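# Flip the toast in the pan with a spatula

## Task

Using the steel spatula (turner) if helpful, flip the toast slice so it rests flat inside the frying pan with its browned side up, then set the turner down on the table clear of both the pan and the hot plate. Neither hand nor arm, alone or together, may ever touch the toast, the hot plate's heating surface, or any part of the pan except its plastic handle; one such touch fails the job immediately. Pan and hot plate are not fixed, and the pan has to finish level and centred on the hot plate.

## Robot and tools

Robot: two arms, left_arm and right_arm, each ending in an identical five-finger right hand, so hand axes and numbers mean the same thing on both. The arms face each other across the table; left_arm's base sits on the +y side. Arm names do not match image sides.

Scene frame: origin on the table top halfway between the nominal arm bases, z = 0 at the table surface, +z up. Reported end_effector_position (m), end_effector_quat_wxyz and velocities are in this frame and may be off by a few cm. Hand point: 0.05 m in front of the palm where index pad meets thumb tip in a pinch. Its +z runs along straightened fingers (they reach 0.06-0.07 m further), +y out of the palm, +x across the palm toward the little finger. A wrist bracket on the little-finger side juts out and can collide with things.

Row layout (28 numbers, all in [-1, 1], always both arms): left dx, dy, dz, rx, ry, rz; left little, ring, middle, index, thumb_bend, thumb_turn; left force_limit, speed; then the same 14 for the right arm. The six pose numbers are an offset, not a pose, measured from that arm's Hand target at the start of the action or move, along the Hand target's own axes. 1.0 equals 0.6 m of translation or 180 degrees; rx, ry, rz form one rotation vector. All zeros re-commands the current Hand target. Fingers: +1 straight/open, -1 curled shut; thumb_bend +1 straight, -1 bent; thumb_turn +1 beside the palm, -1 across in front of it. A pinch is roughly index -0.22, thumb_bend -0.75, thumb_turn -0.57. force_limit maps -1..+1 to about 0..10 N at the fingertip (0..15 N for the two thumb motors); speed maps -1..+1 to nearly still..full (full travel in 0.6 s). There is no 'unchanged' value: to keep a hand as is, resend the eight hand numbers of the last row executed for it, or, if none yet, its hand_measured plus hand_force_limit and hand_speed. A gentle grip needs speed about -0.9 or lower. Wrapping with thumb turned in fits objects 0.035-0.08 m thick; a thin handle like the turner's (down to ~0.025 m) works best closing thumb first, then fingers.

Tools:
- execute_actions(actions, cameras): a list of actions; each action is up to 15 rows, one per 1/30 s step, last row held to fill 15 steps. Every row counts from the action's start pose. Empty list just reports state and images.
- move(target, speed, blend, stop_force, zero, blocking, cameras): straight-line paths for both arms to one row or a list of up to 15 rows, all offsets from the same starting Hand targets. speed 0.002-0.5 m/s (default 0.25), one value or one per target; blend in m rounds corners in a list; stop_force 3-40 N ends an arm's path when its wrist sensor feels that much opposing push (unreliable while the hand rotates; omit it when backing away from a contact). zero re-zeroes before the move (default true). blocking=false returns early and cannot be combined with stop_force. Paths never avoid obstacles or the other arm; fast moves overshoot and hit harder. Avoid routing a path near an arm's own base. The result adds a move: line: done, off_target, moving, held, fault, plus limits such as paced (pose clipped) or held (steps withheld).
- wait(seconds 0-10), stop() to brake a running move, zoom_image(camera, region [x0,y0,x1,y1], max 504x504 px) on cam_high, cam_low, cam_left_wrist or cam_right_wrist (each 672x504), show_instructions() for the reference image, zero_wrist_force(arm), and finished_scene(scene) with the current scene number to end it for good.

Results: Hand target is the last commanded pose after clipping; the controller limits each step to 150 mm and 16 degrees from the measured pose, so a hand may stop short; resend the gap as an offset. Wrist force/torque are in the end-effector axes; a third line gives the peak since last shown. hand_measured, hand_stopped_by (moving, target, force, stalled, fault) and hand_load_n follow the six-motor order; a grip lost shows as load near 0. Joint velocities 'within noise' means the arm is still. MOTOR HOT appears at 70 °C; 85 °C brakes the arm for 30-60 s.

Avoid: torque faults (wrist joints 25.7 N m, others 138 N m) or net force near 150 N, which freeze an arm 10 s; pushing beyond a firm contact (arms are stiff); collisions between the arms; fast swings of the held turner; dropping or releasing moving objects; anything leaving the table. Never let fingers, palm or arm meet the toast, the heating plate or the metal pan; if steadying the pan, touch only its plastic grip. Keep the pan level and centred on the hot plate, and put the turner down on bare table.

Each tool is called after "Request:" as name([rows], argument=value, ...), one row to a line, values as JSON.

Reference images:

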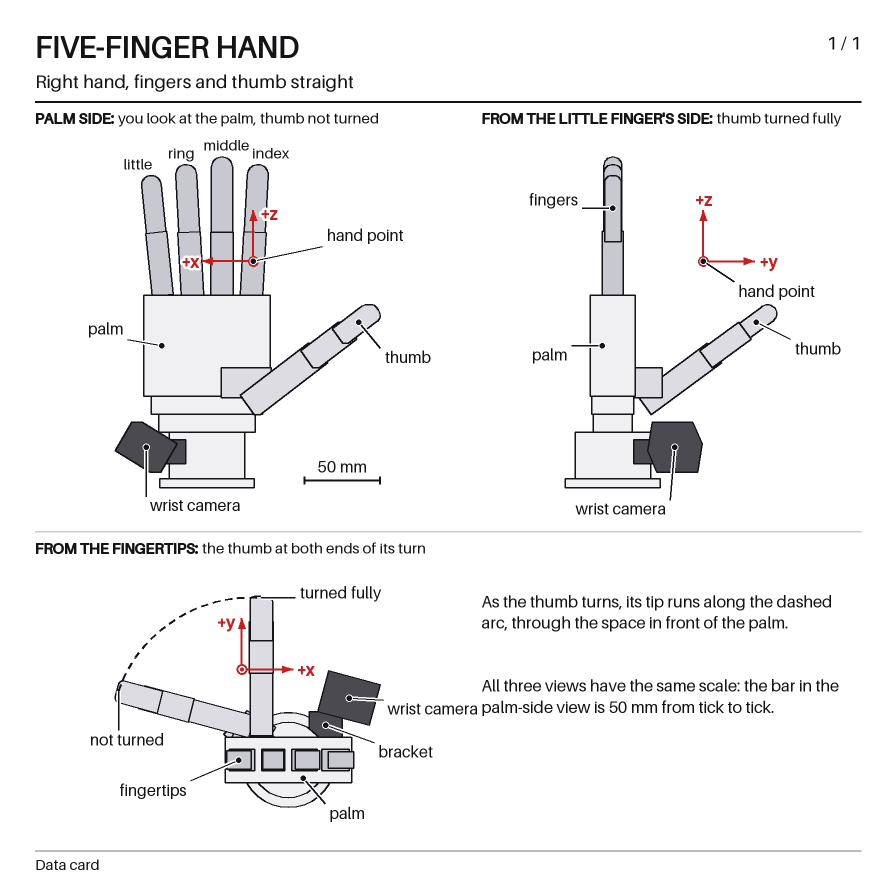

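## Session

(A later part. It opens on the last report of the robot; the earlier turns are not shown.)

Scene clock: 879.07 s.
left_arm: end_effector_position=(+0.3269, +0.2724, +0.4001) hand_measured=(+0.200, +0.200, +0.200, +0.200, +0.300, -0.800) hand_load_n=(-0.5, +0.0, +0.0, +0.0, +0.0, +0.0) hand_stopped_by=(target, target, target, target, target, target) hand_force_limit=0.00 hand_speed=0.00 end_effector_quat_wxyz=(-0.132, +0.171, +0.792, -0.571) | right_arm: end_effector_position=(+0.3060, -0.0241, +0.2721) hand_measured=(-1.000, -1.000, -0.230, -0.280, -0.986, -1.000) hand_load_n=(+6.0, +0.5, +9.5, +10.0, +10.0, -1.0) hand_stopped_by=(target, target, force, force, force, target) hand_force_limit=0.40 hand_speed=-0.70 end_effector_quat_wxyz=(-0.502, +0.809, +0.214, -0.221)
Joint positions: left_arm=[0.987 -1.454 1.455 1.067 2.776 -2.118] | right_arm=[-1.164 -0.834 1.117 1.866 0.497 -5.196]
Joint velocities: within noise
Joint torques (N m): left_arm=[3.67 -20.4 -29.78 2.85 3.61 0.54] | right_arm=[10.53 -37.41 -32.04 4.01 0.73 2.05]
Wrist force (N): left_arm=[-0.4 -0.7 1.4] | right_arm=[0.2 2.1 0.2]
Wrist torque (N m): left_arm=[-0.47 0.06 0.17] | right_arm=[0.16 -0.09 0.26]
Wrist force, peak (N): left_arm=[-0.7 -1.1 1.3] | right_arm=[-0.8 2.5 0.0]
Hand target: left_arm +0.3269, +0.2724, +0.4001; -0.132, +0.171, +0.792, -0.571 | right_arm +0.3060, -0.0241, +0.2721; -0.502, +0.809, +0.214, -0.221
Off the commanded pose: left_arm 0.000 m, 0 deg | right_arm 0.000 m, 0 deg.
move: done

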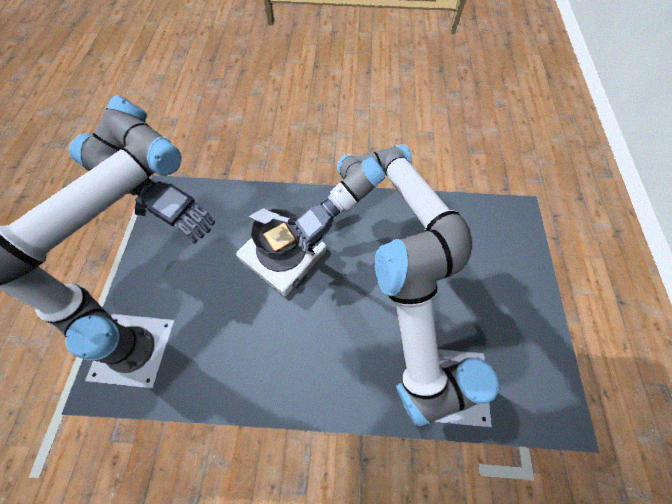

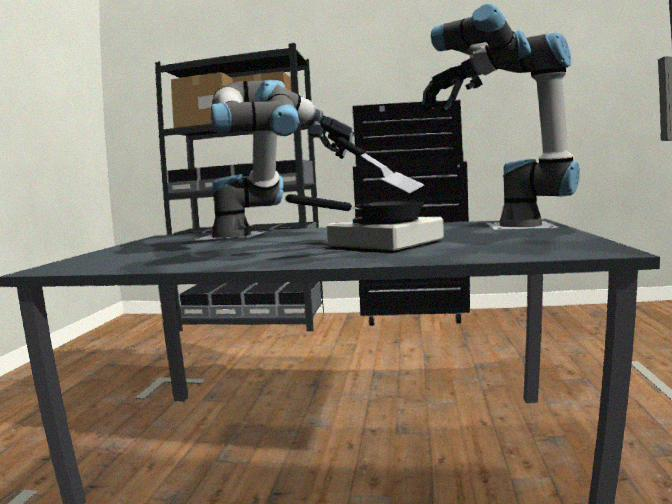

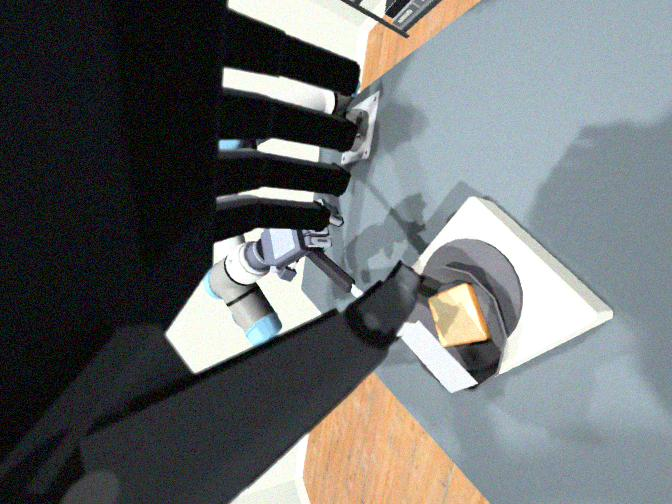

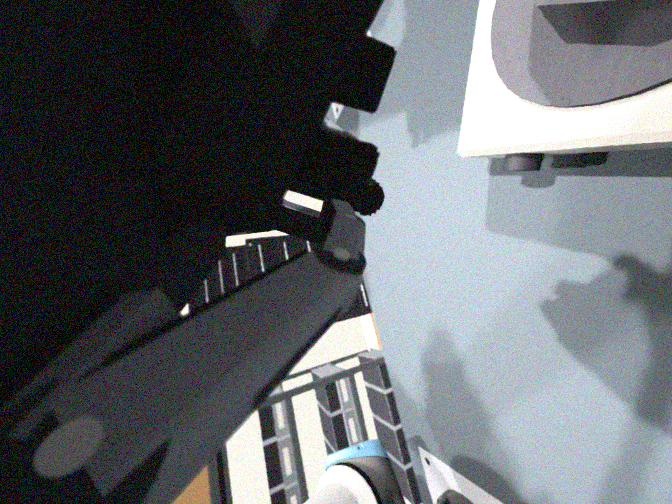

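Request:
move([
  [0,0,0,0,0,0,0.2,0.2,0.2,0.2,0.3,-0.8,0,0,-0.0228,0.104,0.0312,0,0,0,-1,-1,-0.9,-0.9,-1,-1,0.4,-0.7],
  [0,0,0,0,0,0,0.2,0.2,0.2,0.2,0.3,-0.8,0,0,-0.0275,0.1847,0.0593,0,0,0,-1,-1,-0.9,-0.9,-1,-1,0.4,-0.7],
], speed=0.05)

Request:
zoom_image(camera="cam_low", region=[310, 120, 430, 240])

Request:
zoom_image(camera="cam_high", region=[230, 200, 330, 300])

Request:
zoom_image(camera="cam_left_wrist", region=[280, 160, 540, 400])

Scene clock: 896.70 s.
left_arm: end_effector_position=(+0.3269, +0.2724, +0.4001) hand_measured=(+0.200, +0.200, +0.200, +0.200, +0.300, -0.800) hand_load_n=(+0.0, +0.0, +0.0, +0.0, +0.5, +0.0) hand_stopped_by=(target, target, target, target, target, target) hand_force_limit=0.00 hand_speed=0.00 end_effector_quat_wxyz=(-0.132, +0.171, +0.792, -0.571) | right_arm: end_effector_position=(+0.2861, -0.0529, +0.1599) hand_measured=(-1.000, -1.000, -0.230, -0.280, -0.986, -1.000) hand_load_n=(+0.5, +0.5, +10.0, +9.5, +10.0, -1.0) hand_stopped_by=(target, target, force, force, force, target) hand_force_limit=0.40 hand_speed=-0.70 end_effector_quat_wxyz=(-0.502, +0.809, +0.214, -0.221)
Joint positions: left_arm=[0.987 -1.454 1.455 1.067 2.776 -2.118] | right_arm=[-1.199 -0.795 1.375 1.622 0.517 -5.255]
Joint velocities: within noise
Joint torques (N m): left_arm=[3.3 -21.64 -30.79 3.12 3.71 0.67] | right_arm=[-12.93 -34.42 -2.38 0.54 0.67 -2.8]
Wrist force (N): left_arm=[-0.5 -0.9 1.4] | right_arm=[-1.0 1.2 -0.5]
Wrist torque (N m): left_arm=[-0.49 0.08 0.16] | right_arm=[0.22 0.08 -0.02]
Wrist force, peak (N): left_arm=[-0.7 -1.1 1.5] | right_arm=[-0.2 2.8 0.5]
Hand target: left_arm +0.3269, +0.2724, +0.4001; -0.132, +0.171, +0.792, -0.571 | right_arm +0.2861, -0.0529, +0.1598; -0.502, +0.809, +0.214, -0.221
Off the commanded pose: left_arm 0.000 m, 0 deg | right_arm 0.000 m, 0 deg.
move: done

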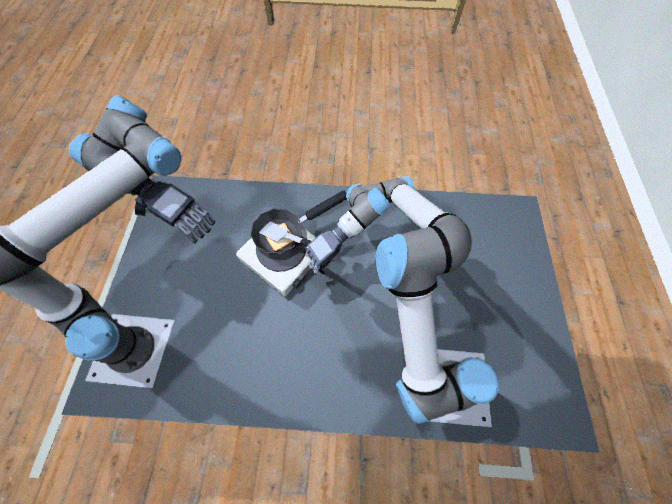

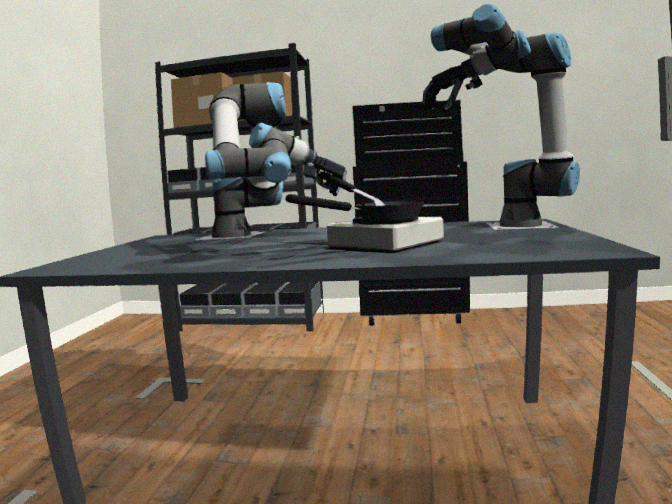

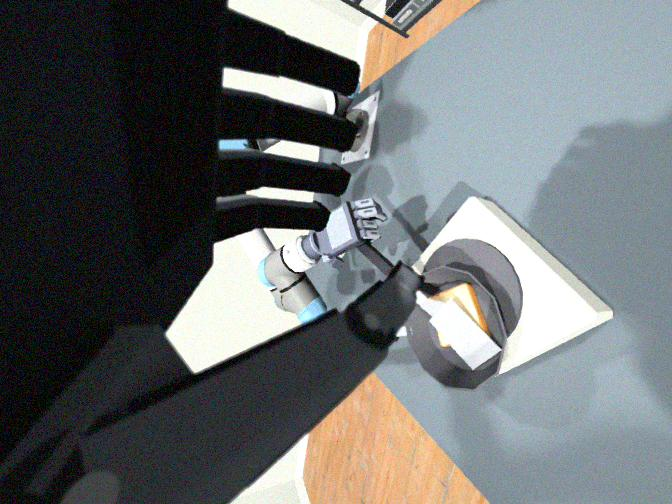

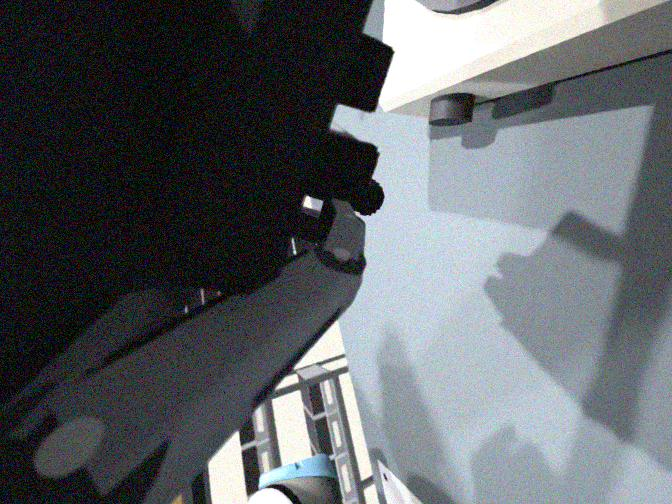

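Scaled by 4.200.

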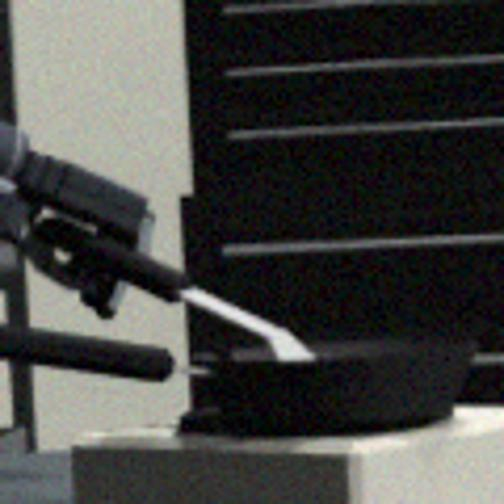

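Scaled by 5.040.

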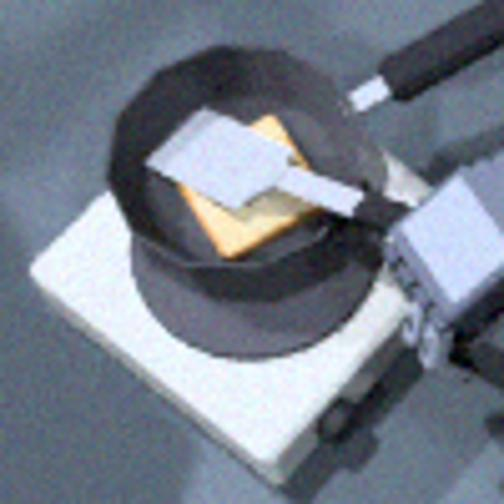

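Scaled by 1.938.

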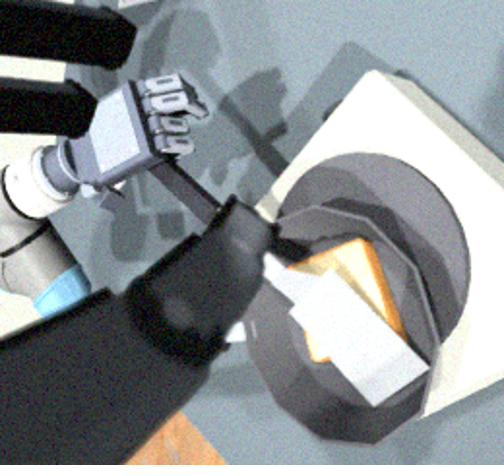

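Request:
move([
  [0,0,0,0,0,0,0.2,0.2,0.2,0.2,0.3,-0.8,0,0,-0.0277,-0.0713,-0.0372,0,0,0,-1,-1,-0.9,-0.9,-1,-1,0.4,-0.7],
  [0,0,0,0,0,0,0.2,0.2,0.2,0.2,0.3,-0.8,0,0,0.0247,-0.2045,-0.0677,0,0,0,-1,-1,-0.9,-0.9,-1,-1,0.4,-0.7],
  [0,0,0,0,0,0,0.2,0.2,0.2,0.2,0.3,-0.8,0,0,0.0767,-0.2212,-0.0485,0,0,0,-1,-1,-0.9,-0.9,-1,-1,0.4,-0.7],
  [0,0,0,0,0,0,0.2,0.2,0.2,0.2,0.3,-0.8,0,0,0.0717,-0.117,-0.0112,0,0,0,-1,-1,-0.9,-0.9,-1,-1,0.4,-0.7],
], speed=0.08)

Request:
zoom_image(camera="cam_low", region=[310, 120, 430, 240])

Request:
zoom_image(camera="cam_high", region=[230, 200, 330, 300])

Request:
zoom_image(camera="cam_left_wrist", region=[280, 160, 540, 400])

Scene clock: 911.40 s.
left_arm: end_effector_position=(+0.3269, +0.2724, +0.4001) hand_measured=(+0.200, +0.200, +0.200, +0.200, +0.300, -0.800) hand_load_n=(+0.0, -0.5, +0.0, +0.0, +0.0, -0.5) hand_stopped_by=(target, target, target, target, target, target) hand_force_limit=0.00 hand_speed=0.00 end_effector_quat_wxyz=(-0.132, +0.171, +0.792, -0.571) | right_arm: end_effector_position=(+0.3161, -0.0048, +0.2200) hand_measured=(-1.000, -1.000, -0.230, -0.280, -0.986, -1.000) hand_load_n=(+0.0, +0.0, +10.0, +10.0, +10.0, -1.0) hand_stopped_by=(target, target, force, force, force, target) hand_force_limit=0.40 hand_speed=-0.70 end_effector_quat_wxyz=(-0.502, +0.809, +0.214, -0.221)
Joint positions: left_arm=[0.987 -1.454 1.455 1.067 2.776 -2.118] | right_arm=[-1.141 -0.739 1.077 1.774 0.485 -5.153]
Joint velocities: within noise
Joint torques (N m): left_arm=[5.57 -20.4 -30.58 2.82 3.88 0.8] | right_arm=[-13 -39.32 -3.96 0.85 0.26 -2.76]
Wrist force (N): left_arm=[-0.6 -1.0 1.2] | right_arm=[-0.3 0.7 -0.5]
Wrist torque (N m): left_arm=[-0.49 0.10 0.15] | right_arm=[0.22 0.07 -0.05]
Wrist force, peak (N): left_arm=[-0.5 -1.2 1.4] | right_arm=[-0.9 2.0 0.1]
Hand target: left_arm +0.3269, +0.2724, +0.4001; -0.132, +0.171, +0.792, -0.571 | right_arm +0.3161, -0.0048, +0.2200; -0.502, +0.809, +0.214, -0.221
Off the commanded pose: left_arm 0.000 m, 0 deg | right_arm 0.000 m, 0 deg.
move: done

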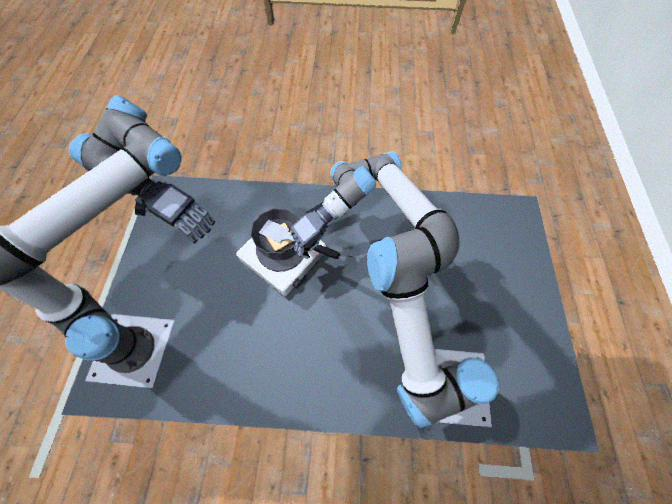

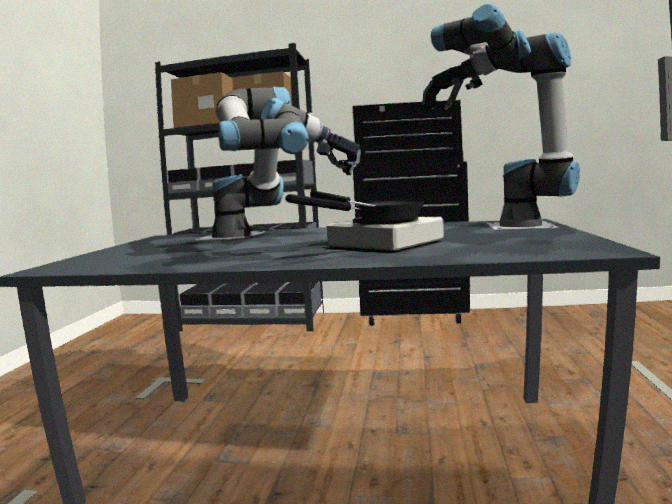

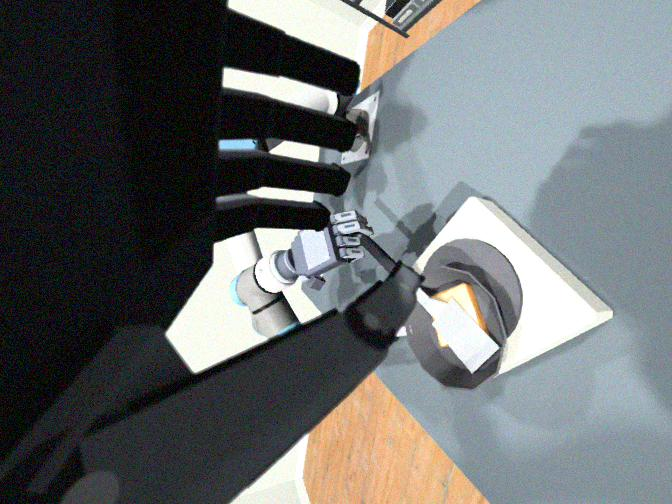

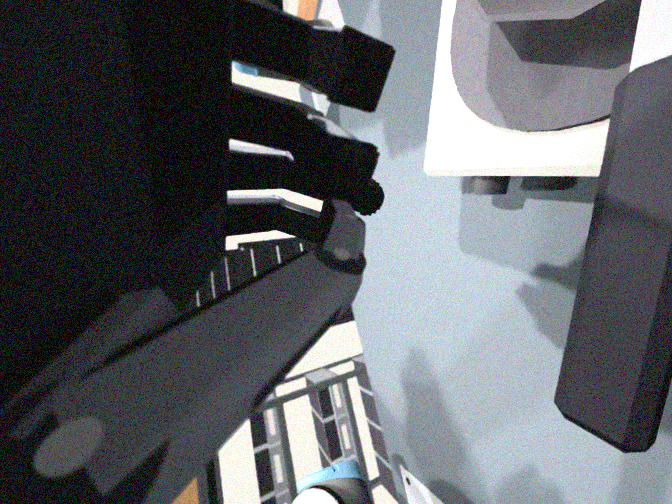

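Scaled by 4.200.

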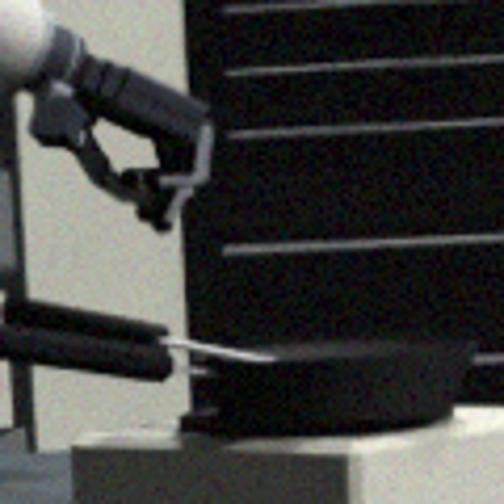

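Scaled by 5.040.

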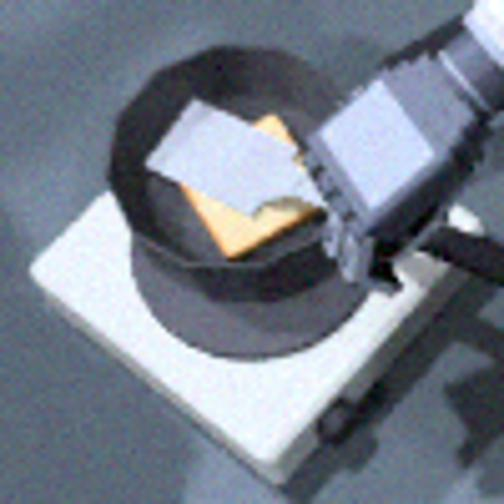

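Scaled by 1.938.

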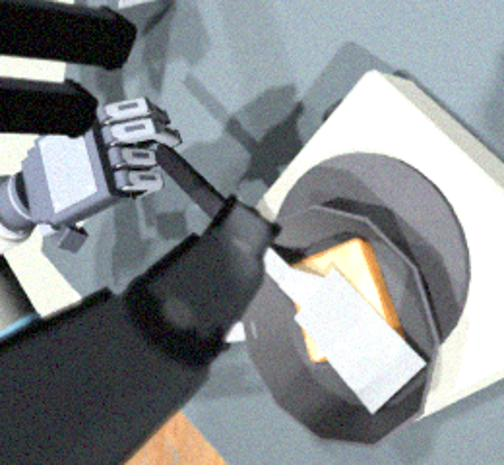

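Request:
move([
  [0,0,0,0,0,0,0.2,0.2,0.2,0.2,0.3,-0.8,0,0,-0.019,-0.121,-0.0534,0,0,0,-1,-1,-0.9,-0.9,-1,-1,0.4,-0.7],
  [0,0,0,0,0,0,0.2,0.2,0.2,0.2,0.3,-0.8,0,0,-0.23,-0.02,-0.15,0,0,0,0.6,0.6,0.6,0.6,0.6,-1,0,0.4],
], speed=0.15)

Request:
zoom_image(camera="cam_low", region=[270, 140, 430, 250])

Request:
zoom_image(camera="cam_high", region=[230, 200, 370, 320])

Request:
zoom_image(camera="cam_left_wrist", region=[280, 160, 540, 400])

Scene clock: 921.03 s.
left_arm: end_effector_position=(+0.3269, +0.2724, +0.4001) hand_measured=(+0.200, +0.200, +0.200, +0.200, +0.300, -0.800) hand_load_n=(+0.0, +0.0, +0.0, +0.0, +0.0, +0.0) hand_stopped_by=(target, target, target, target, target, target) hand_force_limit=0.00 hand_speed=0.00 end_effector_quat_wxyz=(-0.132, +0.171, +0.792, -0.571) | right_arm: end_effector_position=(+0.2542, -0.1428, +0.2864) hand_measured=(+0.600, +0.600, +0.600, +0.600, +0.600, -1.000) hand_load_n=(+0.0, +0.0, +0.0, +0.0, +0.0, +0.0) hand_stopped_by=(target, target, target, target, target, target) hand_force_limit=0.00 hand_speed=0.40 end_effector_quat_wxyz=(-0.502, +0.809, +0.214, -0.221)
Joint positions: left_arm=[0.987 -1.454 1.455 1.067 2.776 -2.118] | right_arm=[-1.353 -1.11 1.584 1.909 0.619 -5.47]
Joint velocities: within noise
Joint torques (N m): left_arm=[4.84 -19.94 -29.62 2.8 3.7 0.98] | right_arm=[-12.38 -51.28 -5.62 3.18 0.07 -2.73]
Wrist force (N): left_arm=[-0.5 -1.0 1.1] | right_arm=[-0.5 0.9 -0.6]
Wrist torque (N m): left_arm=[-0.48 0.09 0.15] | right_arm=[0.23 0.11 -0.03]
Wrist force, peak (N): left_arm=[-0.5 -1.1 1.5] | right_arm=[-1.3 1.1 -0.6]
Hand target: left_arm +0.3269, +0.2724, +0.4001; -0.132, +0.171, +0.792, -0.571 | right_arm +0.2542, -0.1428, +0.2864; -0.502, +0.809, +0.214, -0.221
Off the commanded pose: left_arm 0.000 m, 0 deg | right_arm 0.000 m, 0 deg.
move: done

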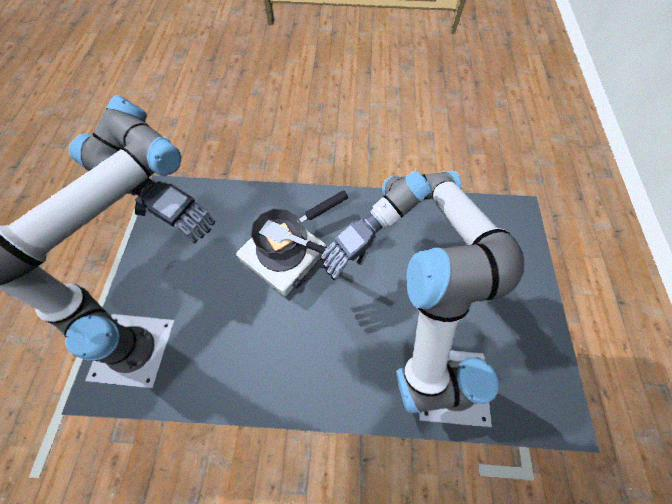

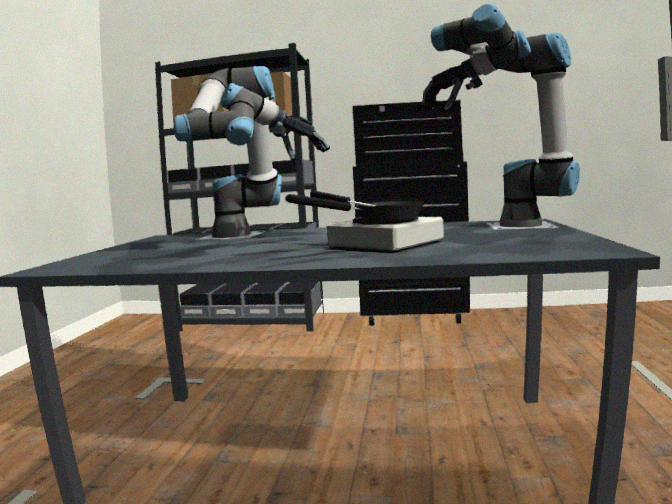

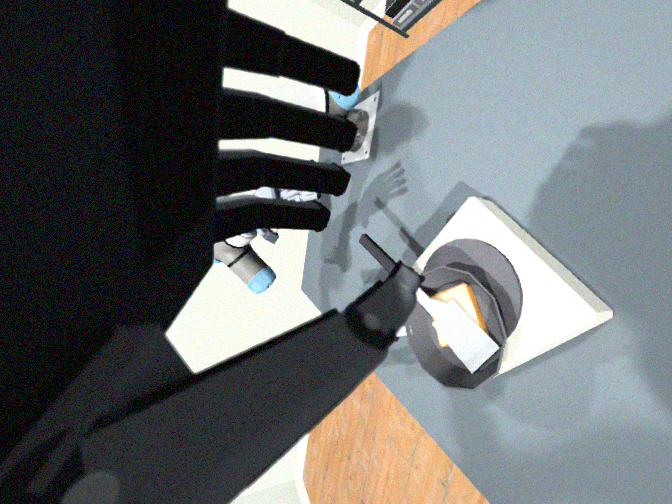

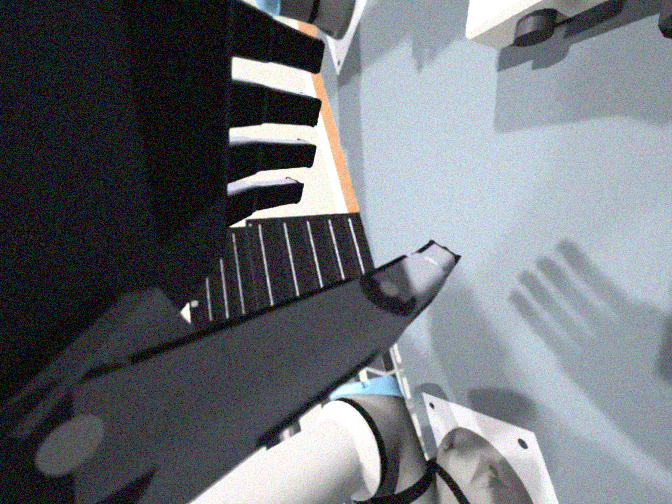

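Scaled by 3.150.

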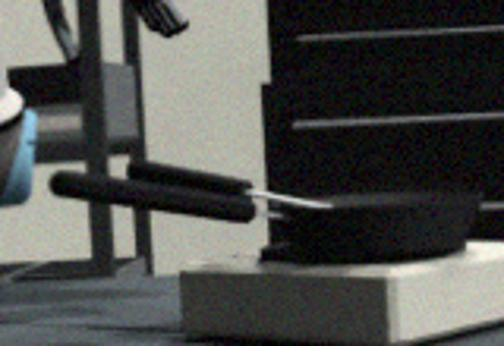

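Scaled by 3.600.

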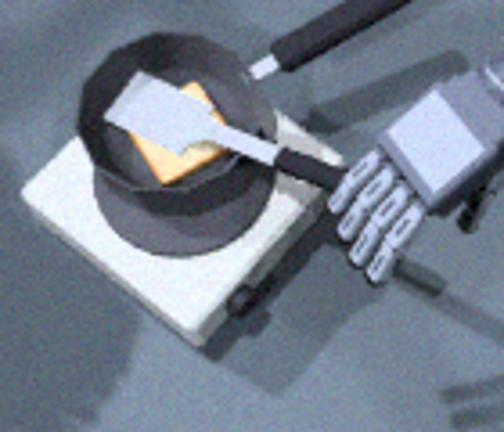

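Scaled by 1.938.

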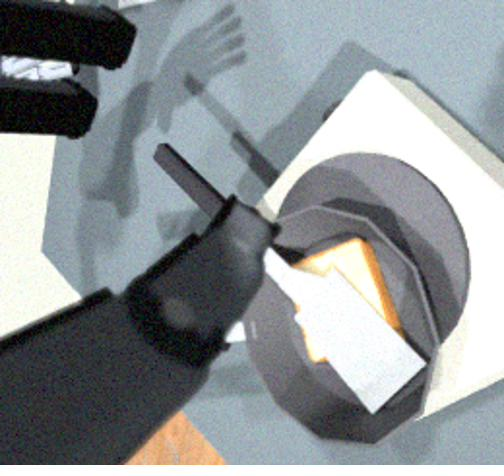

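Request:
move([
  [0,0,0,0,0,0,0.3,0.3,0.3,0.3,0.0,-1,0,0,-0.204,0.045,-0.279,0,0,0,0.6,0.6,0.6,0.6,0.6,-1,0,0.4],
  [-0.162,0.0043,0.352,-0.0198,-0.4558,-0.088,0.3,0.3,0.3,0.3,0.0,-1,0,0,-0.204,0.045,-0.279,0,0,0,0.6,0.6,0.6,0.6,0.6,-1,0,0.4],
], speed=0.25)

Request:
zoom_image(camera="cam_high", region=[230, 180, 370, 320])

Request:
zoom_image(camera="cam_low", region=[270, 120, 450, 250])

Scene clock: 957.43 s.
left_arm: end_effector_position=(+0.3300, +0.0507, +0.3301) hand_measured=(+0.300, +0.300, +0.300, +0.300, +0.000, -1.000) hand_load_n=(+0.0, -0.5, -0.5, +0.0, +0.0, +0.0) hand_stopped_by=(target, target, target, target, target, target) hand_force_limit=0.00 hand_speed=0.00 end_effector_quat_wxyz=(-0.353, +0.342, -0.714, +0.498) | right_arm: end_effector_position=(+0.2541, -0.3432, +0.3462) hand_measured=(+0.600, +0.600, +0.600, +0.600, +0.600, -1.000) hand_load_n=(+0.0, +0.0, +0.0, +0.0, +0.0, +0.0) hand_stopped_by=(target, target, target, target, target, target) hand_force_limit=0.00 hand_speed=0.40 end_effector_quat_wxyz=(-0.502, +0.809, +0.214, -0.221)
Joint positions: left_arm=[-0.072 -1.311 1.425 0.484 0.47 -3.518] | right_arm=[-1.811 -1.319 1.755 2.21 0.995 -5.841]
Joint velocities: within noise
Joint torques (N m): left_arm=[9.2 -20.34 -32.6 3.1 -3.6 -2.76] | right_arm=[-12.79 -42.19 -26.1 3.75 1.53 -2.74]
Wrist force (N): left_arm=[-0.8 -0.9 1.6] | right_arm=[-0.6 0.6 -0.4]
Wrist torque (N m): left_arm=[-0.53 0.14 0.05] | right_arm=[0.17 0.12 -0.05]
Wrist force, peak (N): left_arm=[-0.9 -1.0 1.7] | right_arm=[-1.1 1.2 -1.1]
Hand target: left_arm +0.3300, +0.0507, +0.3301; +0.353, -0.342, +0.714, -0.498 | right_arm +0.2541, -0.3432, +0.3462; -0.502, +0.809, +0.214, -0.221
Off the commanded pose: left_arm 0.000 m, 0 deg | right_arm 0.000 m, 0 deg.
move: done

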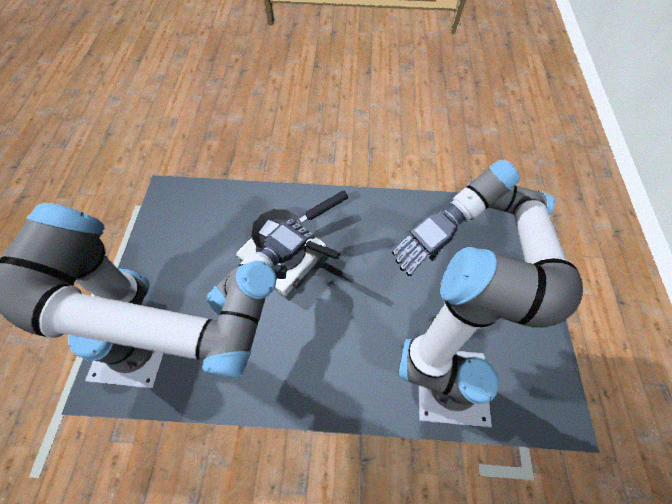

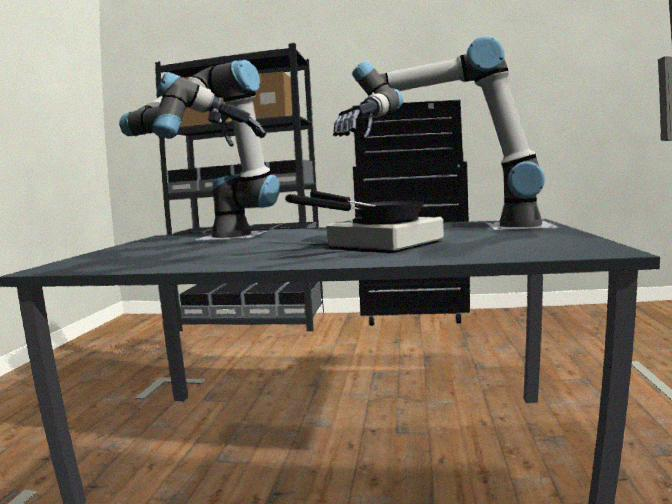

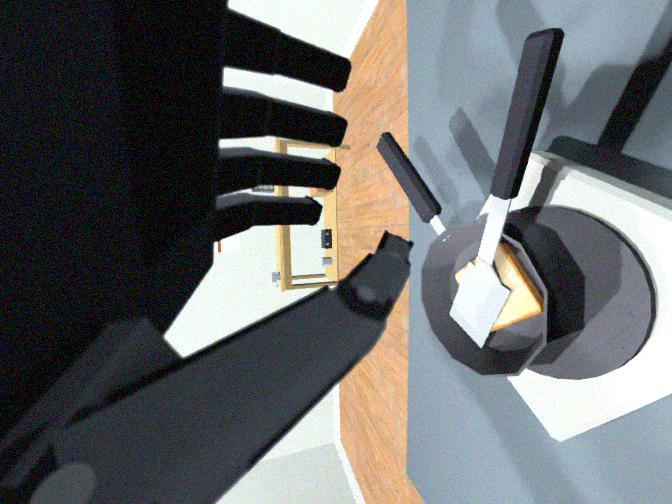

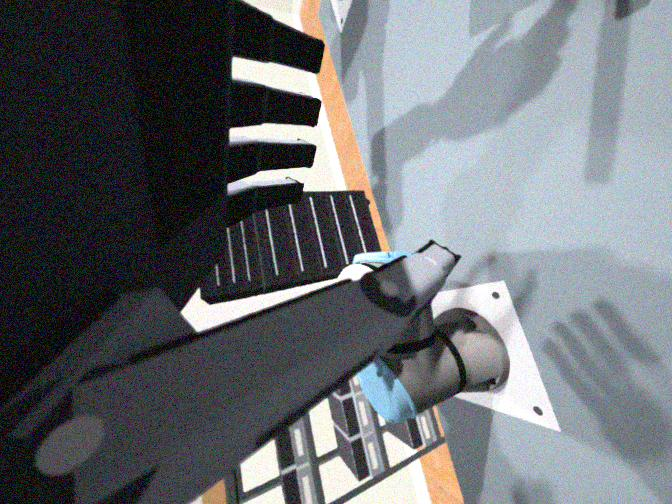

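Scaled by 3.600.

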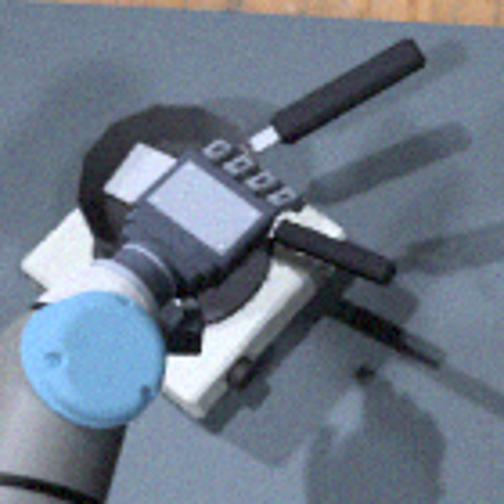

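Scaled by 2.800.

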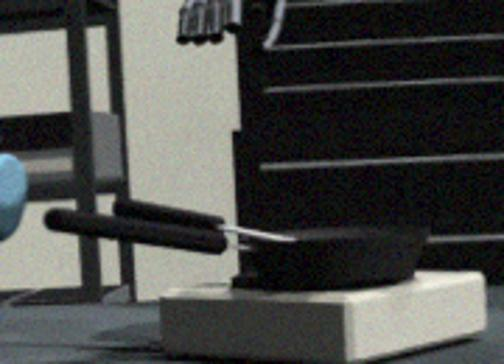

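Request:
move(target=[0.104,0.1455,0.157,-0.0039,-0.0233,-0.0063,0.3,0.3,0.3,0.3,0.0,-1,0,0,0,0,0,0,0,0,0.6,0.6,0.6,0.6,0.6,-1,0,0.4], speed=0.15)

Request:
zoom_image(camera="cam_high", region=[260, 200, 360, 300])

Request:
zoom_image(camera="cam_low", region=[270, 120, 450, 250])

Request:
zoom_image(camera="cam_right_wrist", region=[380, 0, 672, 200])

Scene clock: 970.13 s.
left_arm: end_effector_position=(+0.3653, -0.0224, +0.2128) hand_measured=(+0.300, +0.300, +0.300, +0.300, +0.000, -1.000) hand_load_n=(+0.0, +0.0, +0.0, +0.0, +0.0, +0.0) hand_stopped_by=(target, target, target, target, target, target) hand_force_limit=0.00 hand_speed=0.00 end_effector_quat_wxyz=(-0.372, +0.369, -0.701, +0.484) | right_arm: end_effector_position=(+0.2541, -0.3432, +0.3462) hand_measured=(+0.600, +0.600, +0.600, +0.600, +0.600, -1.000) hand_load_n=(+0.0, +0.0, +0.0, +0.0, +0.0, +0.0) hand_stopped_by=(target, target, target, target, target, target) hand_force_limit=0.00 hand_speed=0.40 end_effector_quat_wxyz=(-0.502, +0.809, +0.214, -0.221)
Joint positions: left_arm=[0.003 -1.022 1.317 0.305 0.468 -3.52] | right_arm=[-1.811 -1.319 1.755 2.21 0.995 -5.841]
Joint velocities: within noise
Joint torques (N m): left_arm=[9.67 -27.81 -31 -1.5 -1.28 2.13] | right_arm=[-12.22 -42.24 -19.02 3.79 1.47 -2.68]
Wrist force (N): left_arm=[-0.5 -1.0 1.6] | right_arm=[-0.6 1.1 -0.3]
Wrist torque (N m): left_arm=[-0.53 0.11 0.10] | right_arm=[0.25 0.11 -0.03]
Wrist force, peak (N): left_arm=[-1.1 -1.2 1.6] | right_arm=[-0.6 1.1 -0.5]
Hand target: left_arm +0.3653, -0.0225, +0.2127; +0.372, -0.369, +0.701, -0.484 | right_arm +0.2541, -0.3432, +0.3462; -0.502, +0.809, +0.214, -0.221
Off the commanded pose: left_arm 0.000 m, 0 deg | right_arm 0.000 m, 0 deg.
move: done

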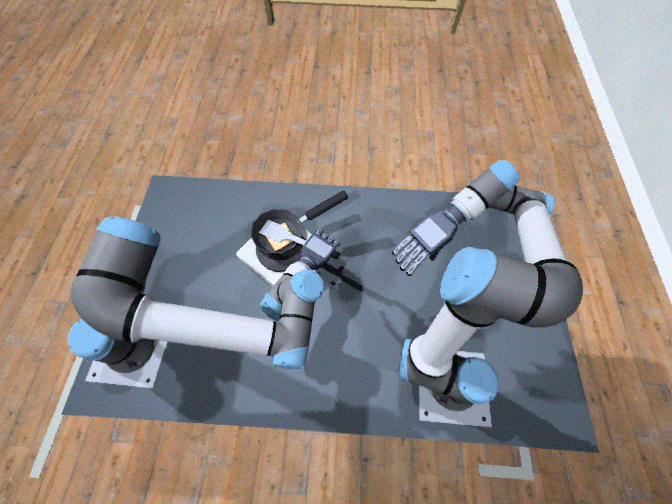

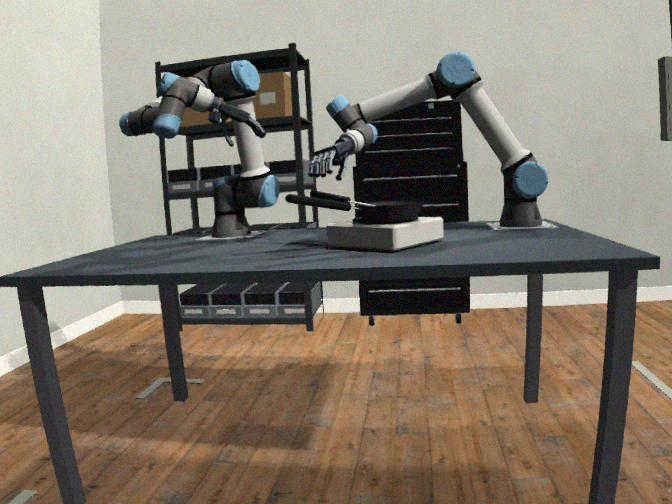

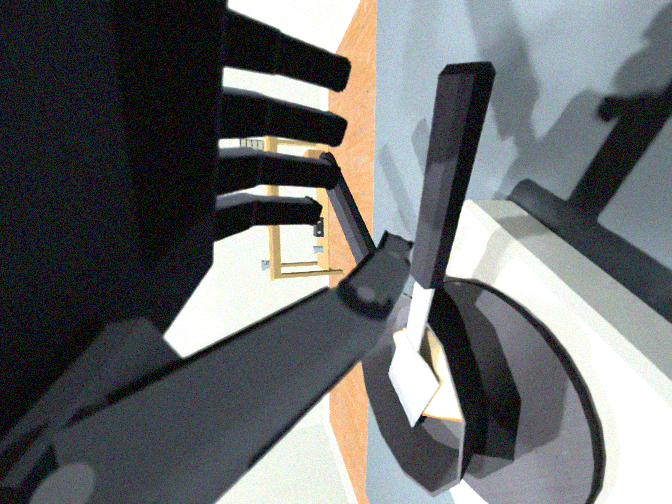

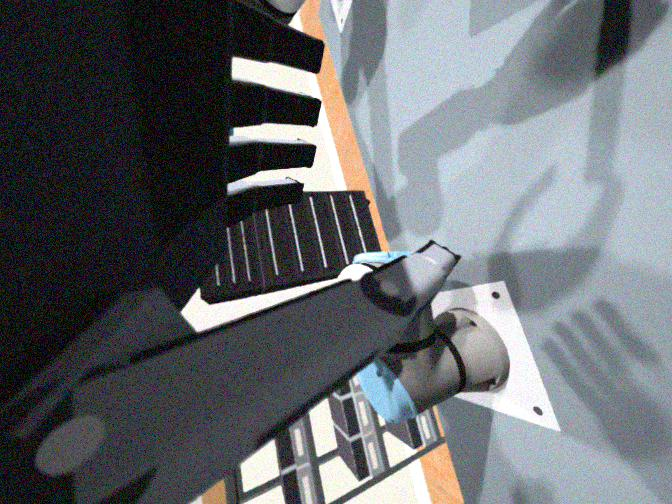

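Scaled by 5.040.

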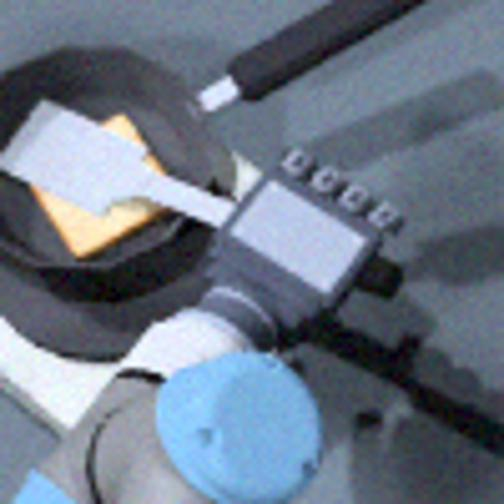

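Scaled by 2.800.

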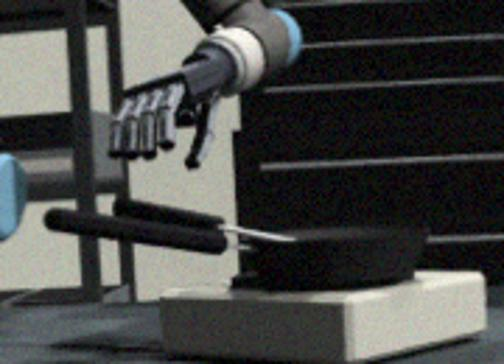

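Scaled by 1.726.

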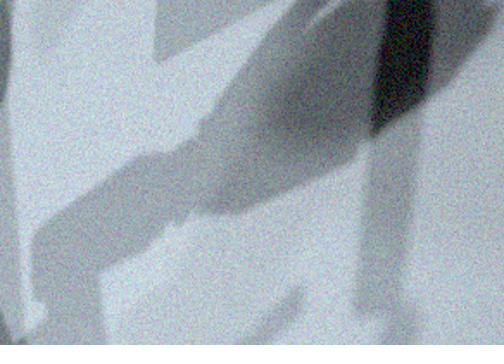

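Request:
move(target=[0,0.075,0,0,0,0,0.3,0.3,0.3,0.3,-0.2,-1,0,0,0,0,0,0,0,0,0.6,0.6,0.6,0.6,0.6,-1,0,0.4], speed=0.08, stop_force=6)

Request:
zoom_image(camera="cam_high", region=[260, 200, 360, 300])

Request:
zoom_image(camera="cam_low", region=[290, 150, 410, 230])

Scene clock: 977.47 s.
left_arm: end_effector_position=(+0.3582, -0.0109, +0.1698) hand_measured=(+0.300, +0.300, +0.300, +0.300, -0.200, -1.000) hand_load_n=(+0.0, +0.0, +0.0, +0.0, +0.0, +0.0) hand_stopped_by=(target, target, target, target, target, target) hand_force_limit=0.00 hand_speed=0.00 end_effector_quat_wxyz=(-0.372, +0.369, -0.701, +0.484) | right_arm: end_effector_position=(+0.2541, -0.3432, +0.3462) hand_measured=(+0.600, +0.600, +0.600, +0.600, +0.600, -1.000) hand_load_n=(+0.0, +0.0, +0.0, +0.0, +0.0, +0.0) hand_stopped_by=(target, target, target, target, target, target) hand_force_limit=0.00 hand_speed=0.40 end_effector_quat_wxyz=(-0.502, +0.809, +0.214, -0.221)
Joint positions: left_arm=[-0.011 -1.013 1.421 0.208 0.456 -3.539] | right_arm=[-1.811 -1.319 1.755 2.21 0.995 -5.841]
Joint velocities: within noise
Joint torques (N m): left_arm=[-8.09 -34.13 -6 -1.54 -3.75 2.49] | right_arm=[-11.99 -42.26 -12.9 3.72 1.47 -2.68]
Wrist force (N): left_arm=[-0.3 -0.8 1.9] | right_arm=[-0.7 0.9 -0.4]
Wrist torque (N m): left_arm=[-0.53 0.07 0.09] | right_arm=[0.22 0.14 -0.05]
Wrist force, peak (N): left_arm=[-0.6 -1.8 1.7] | right_arm=[-0.5 1.0 -0.7]
Hand target: left_arm +0.3582, -0.0109, +0.1698; +0.372, -0.369, +0.701, -0.484 | right_arm +0.2541, -0.3432, +0.3462; -0.502, +0.809, +0.214, -0.221
Off the commanded pose: left_arm 0.000 m, 0 deg | right_arm 0.000 m, 0 deg.
move: done

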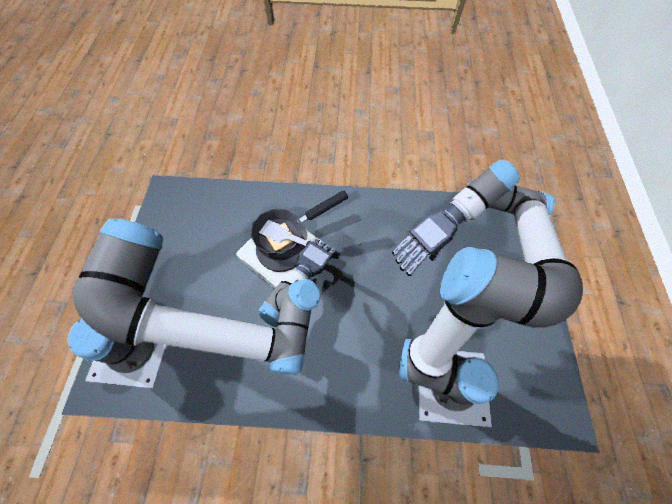

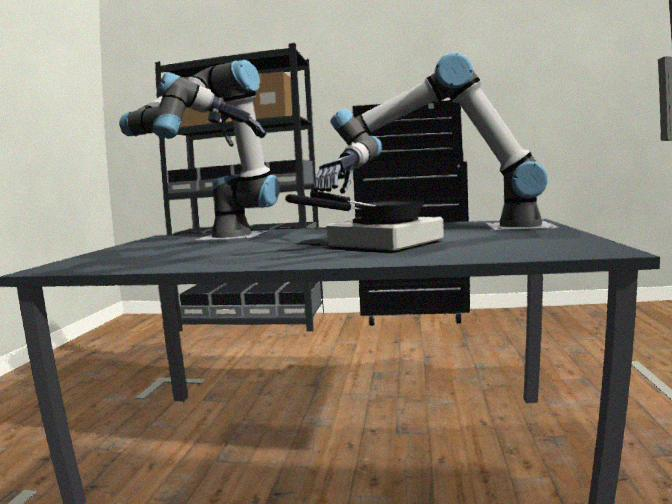

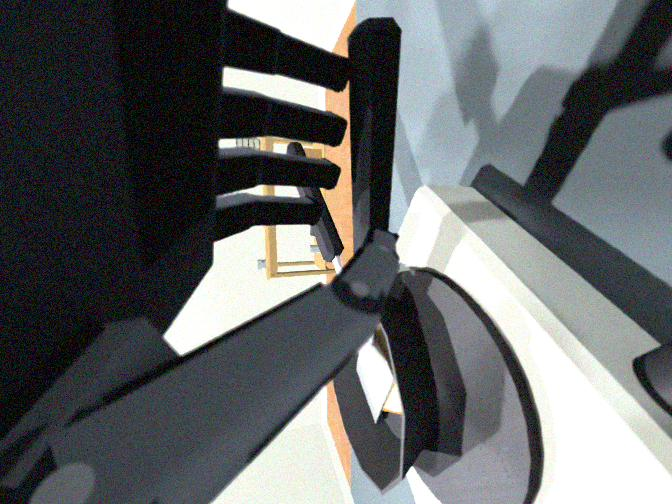

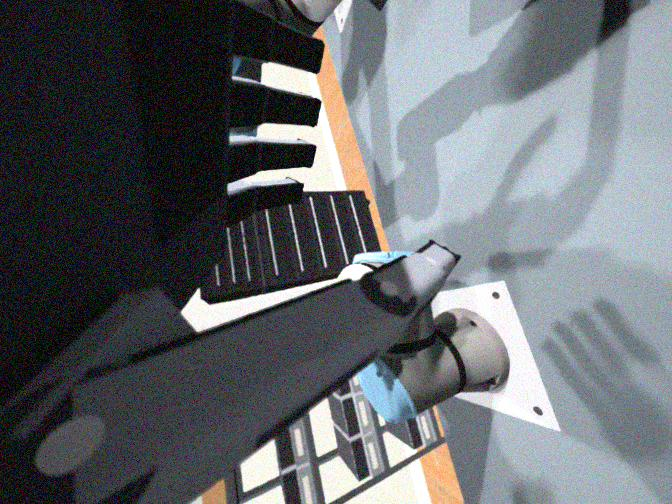

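Scaled by 5.040.

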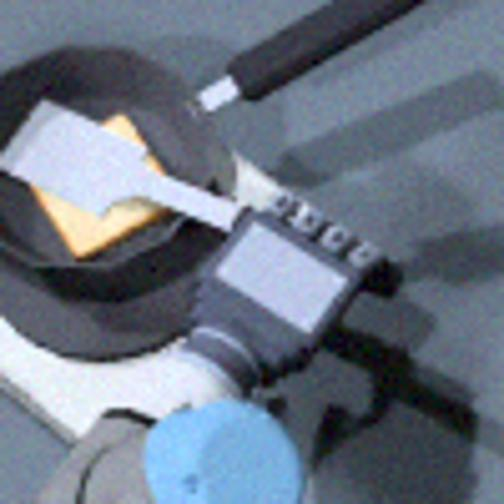

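Scaled by 4.200.

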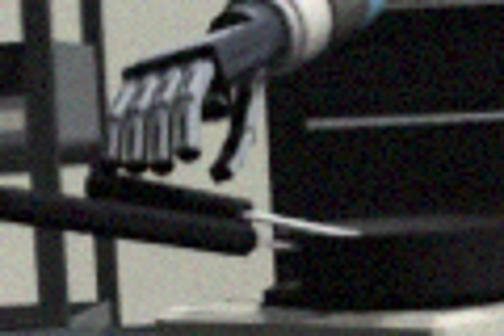

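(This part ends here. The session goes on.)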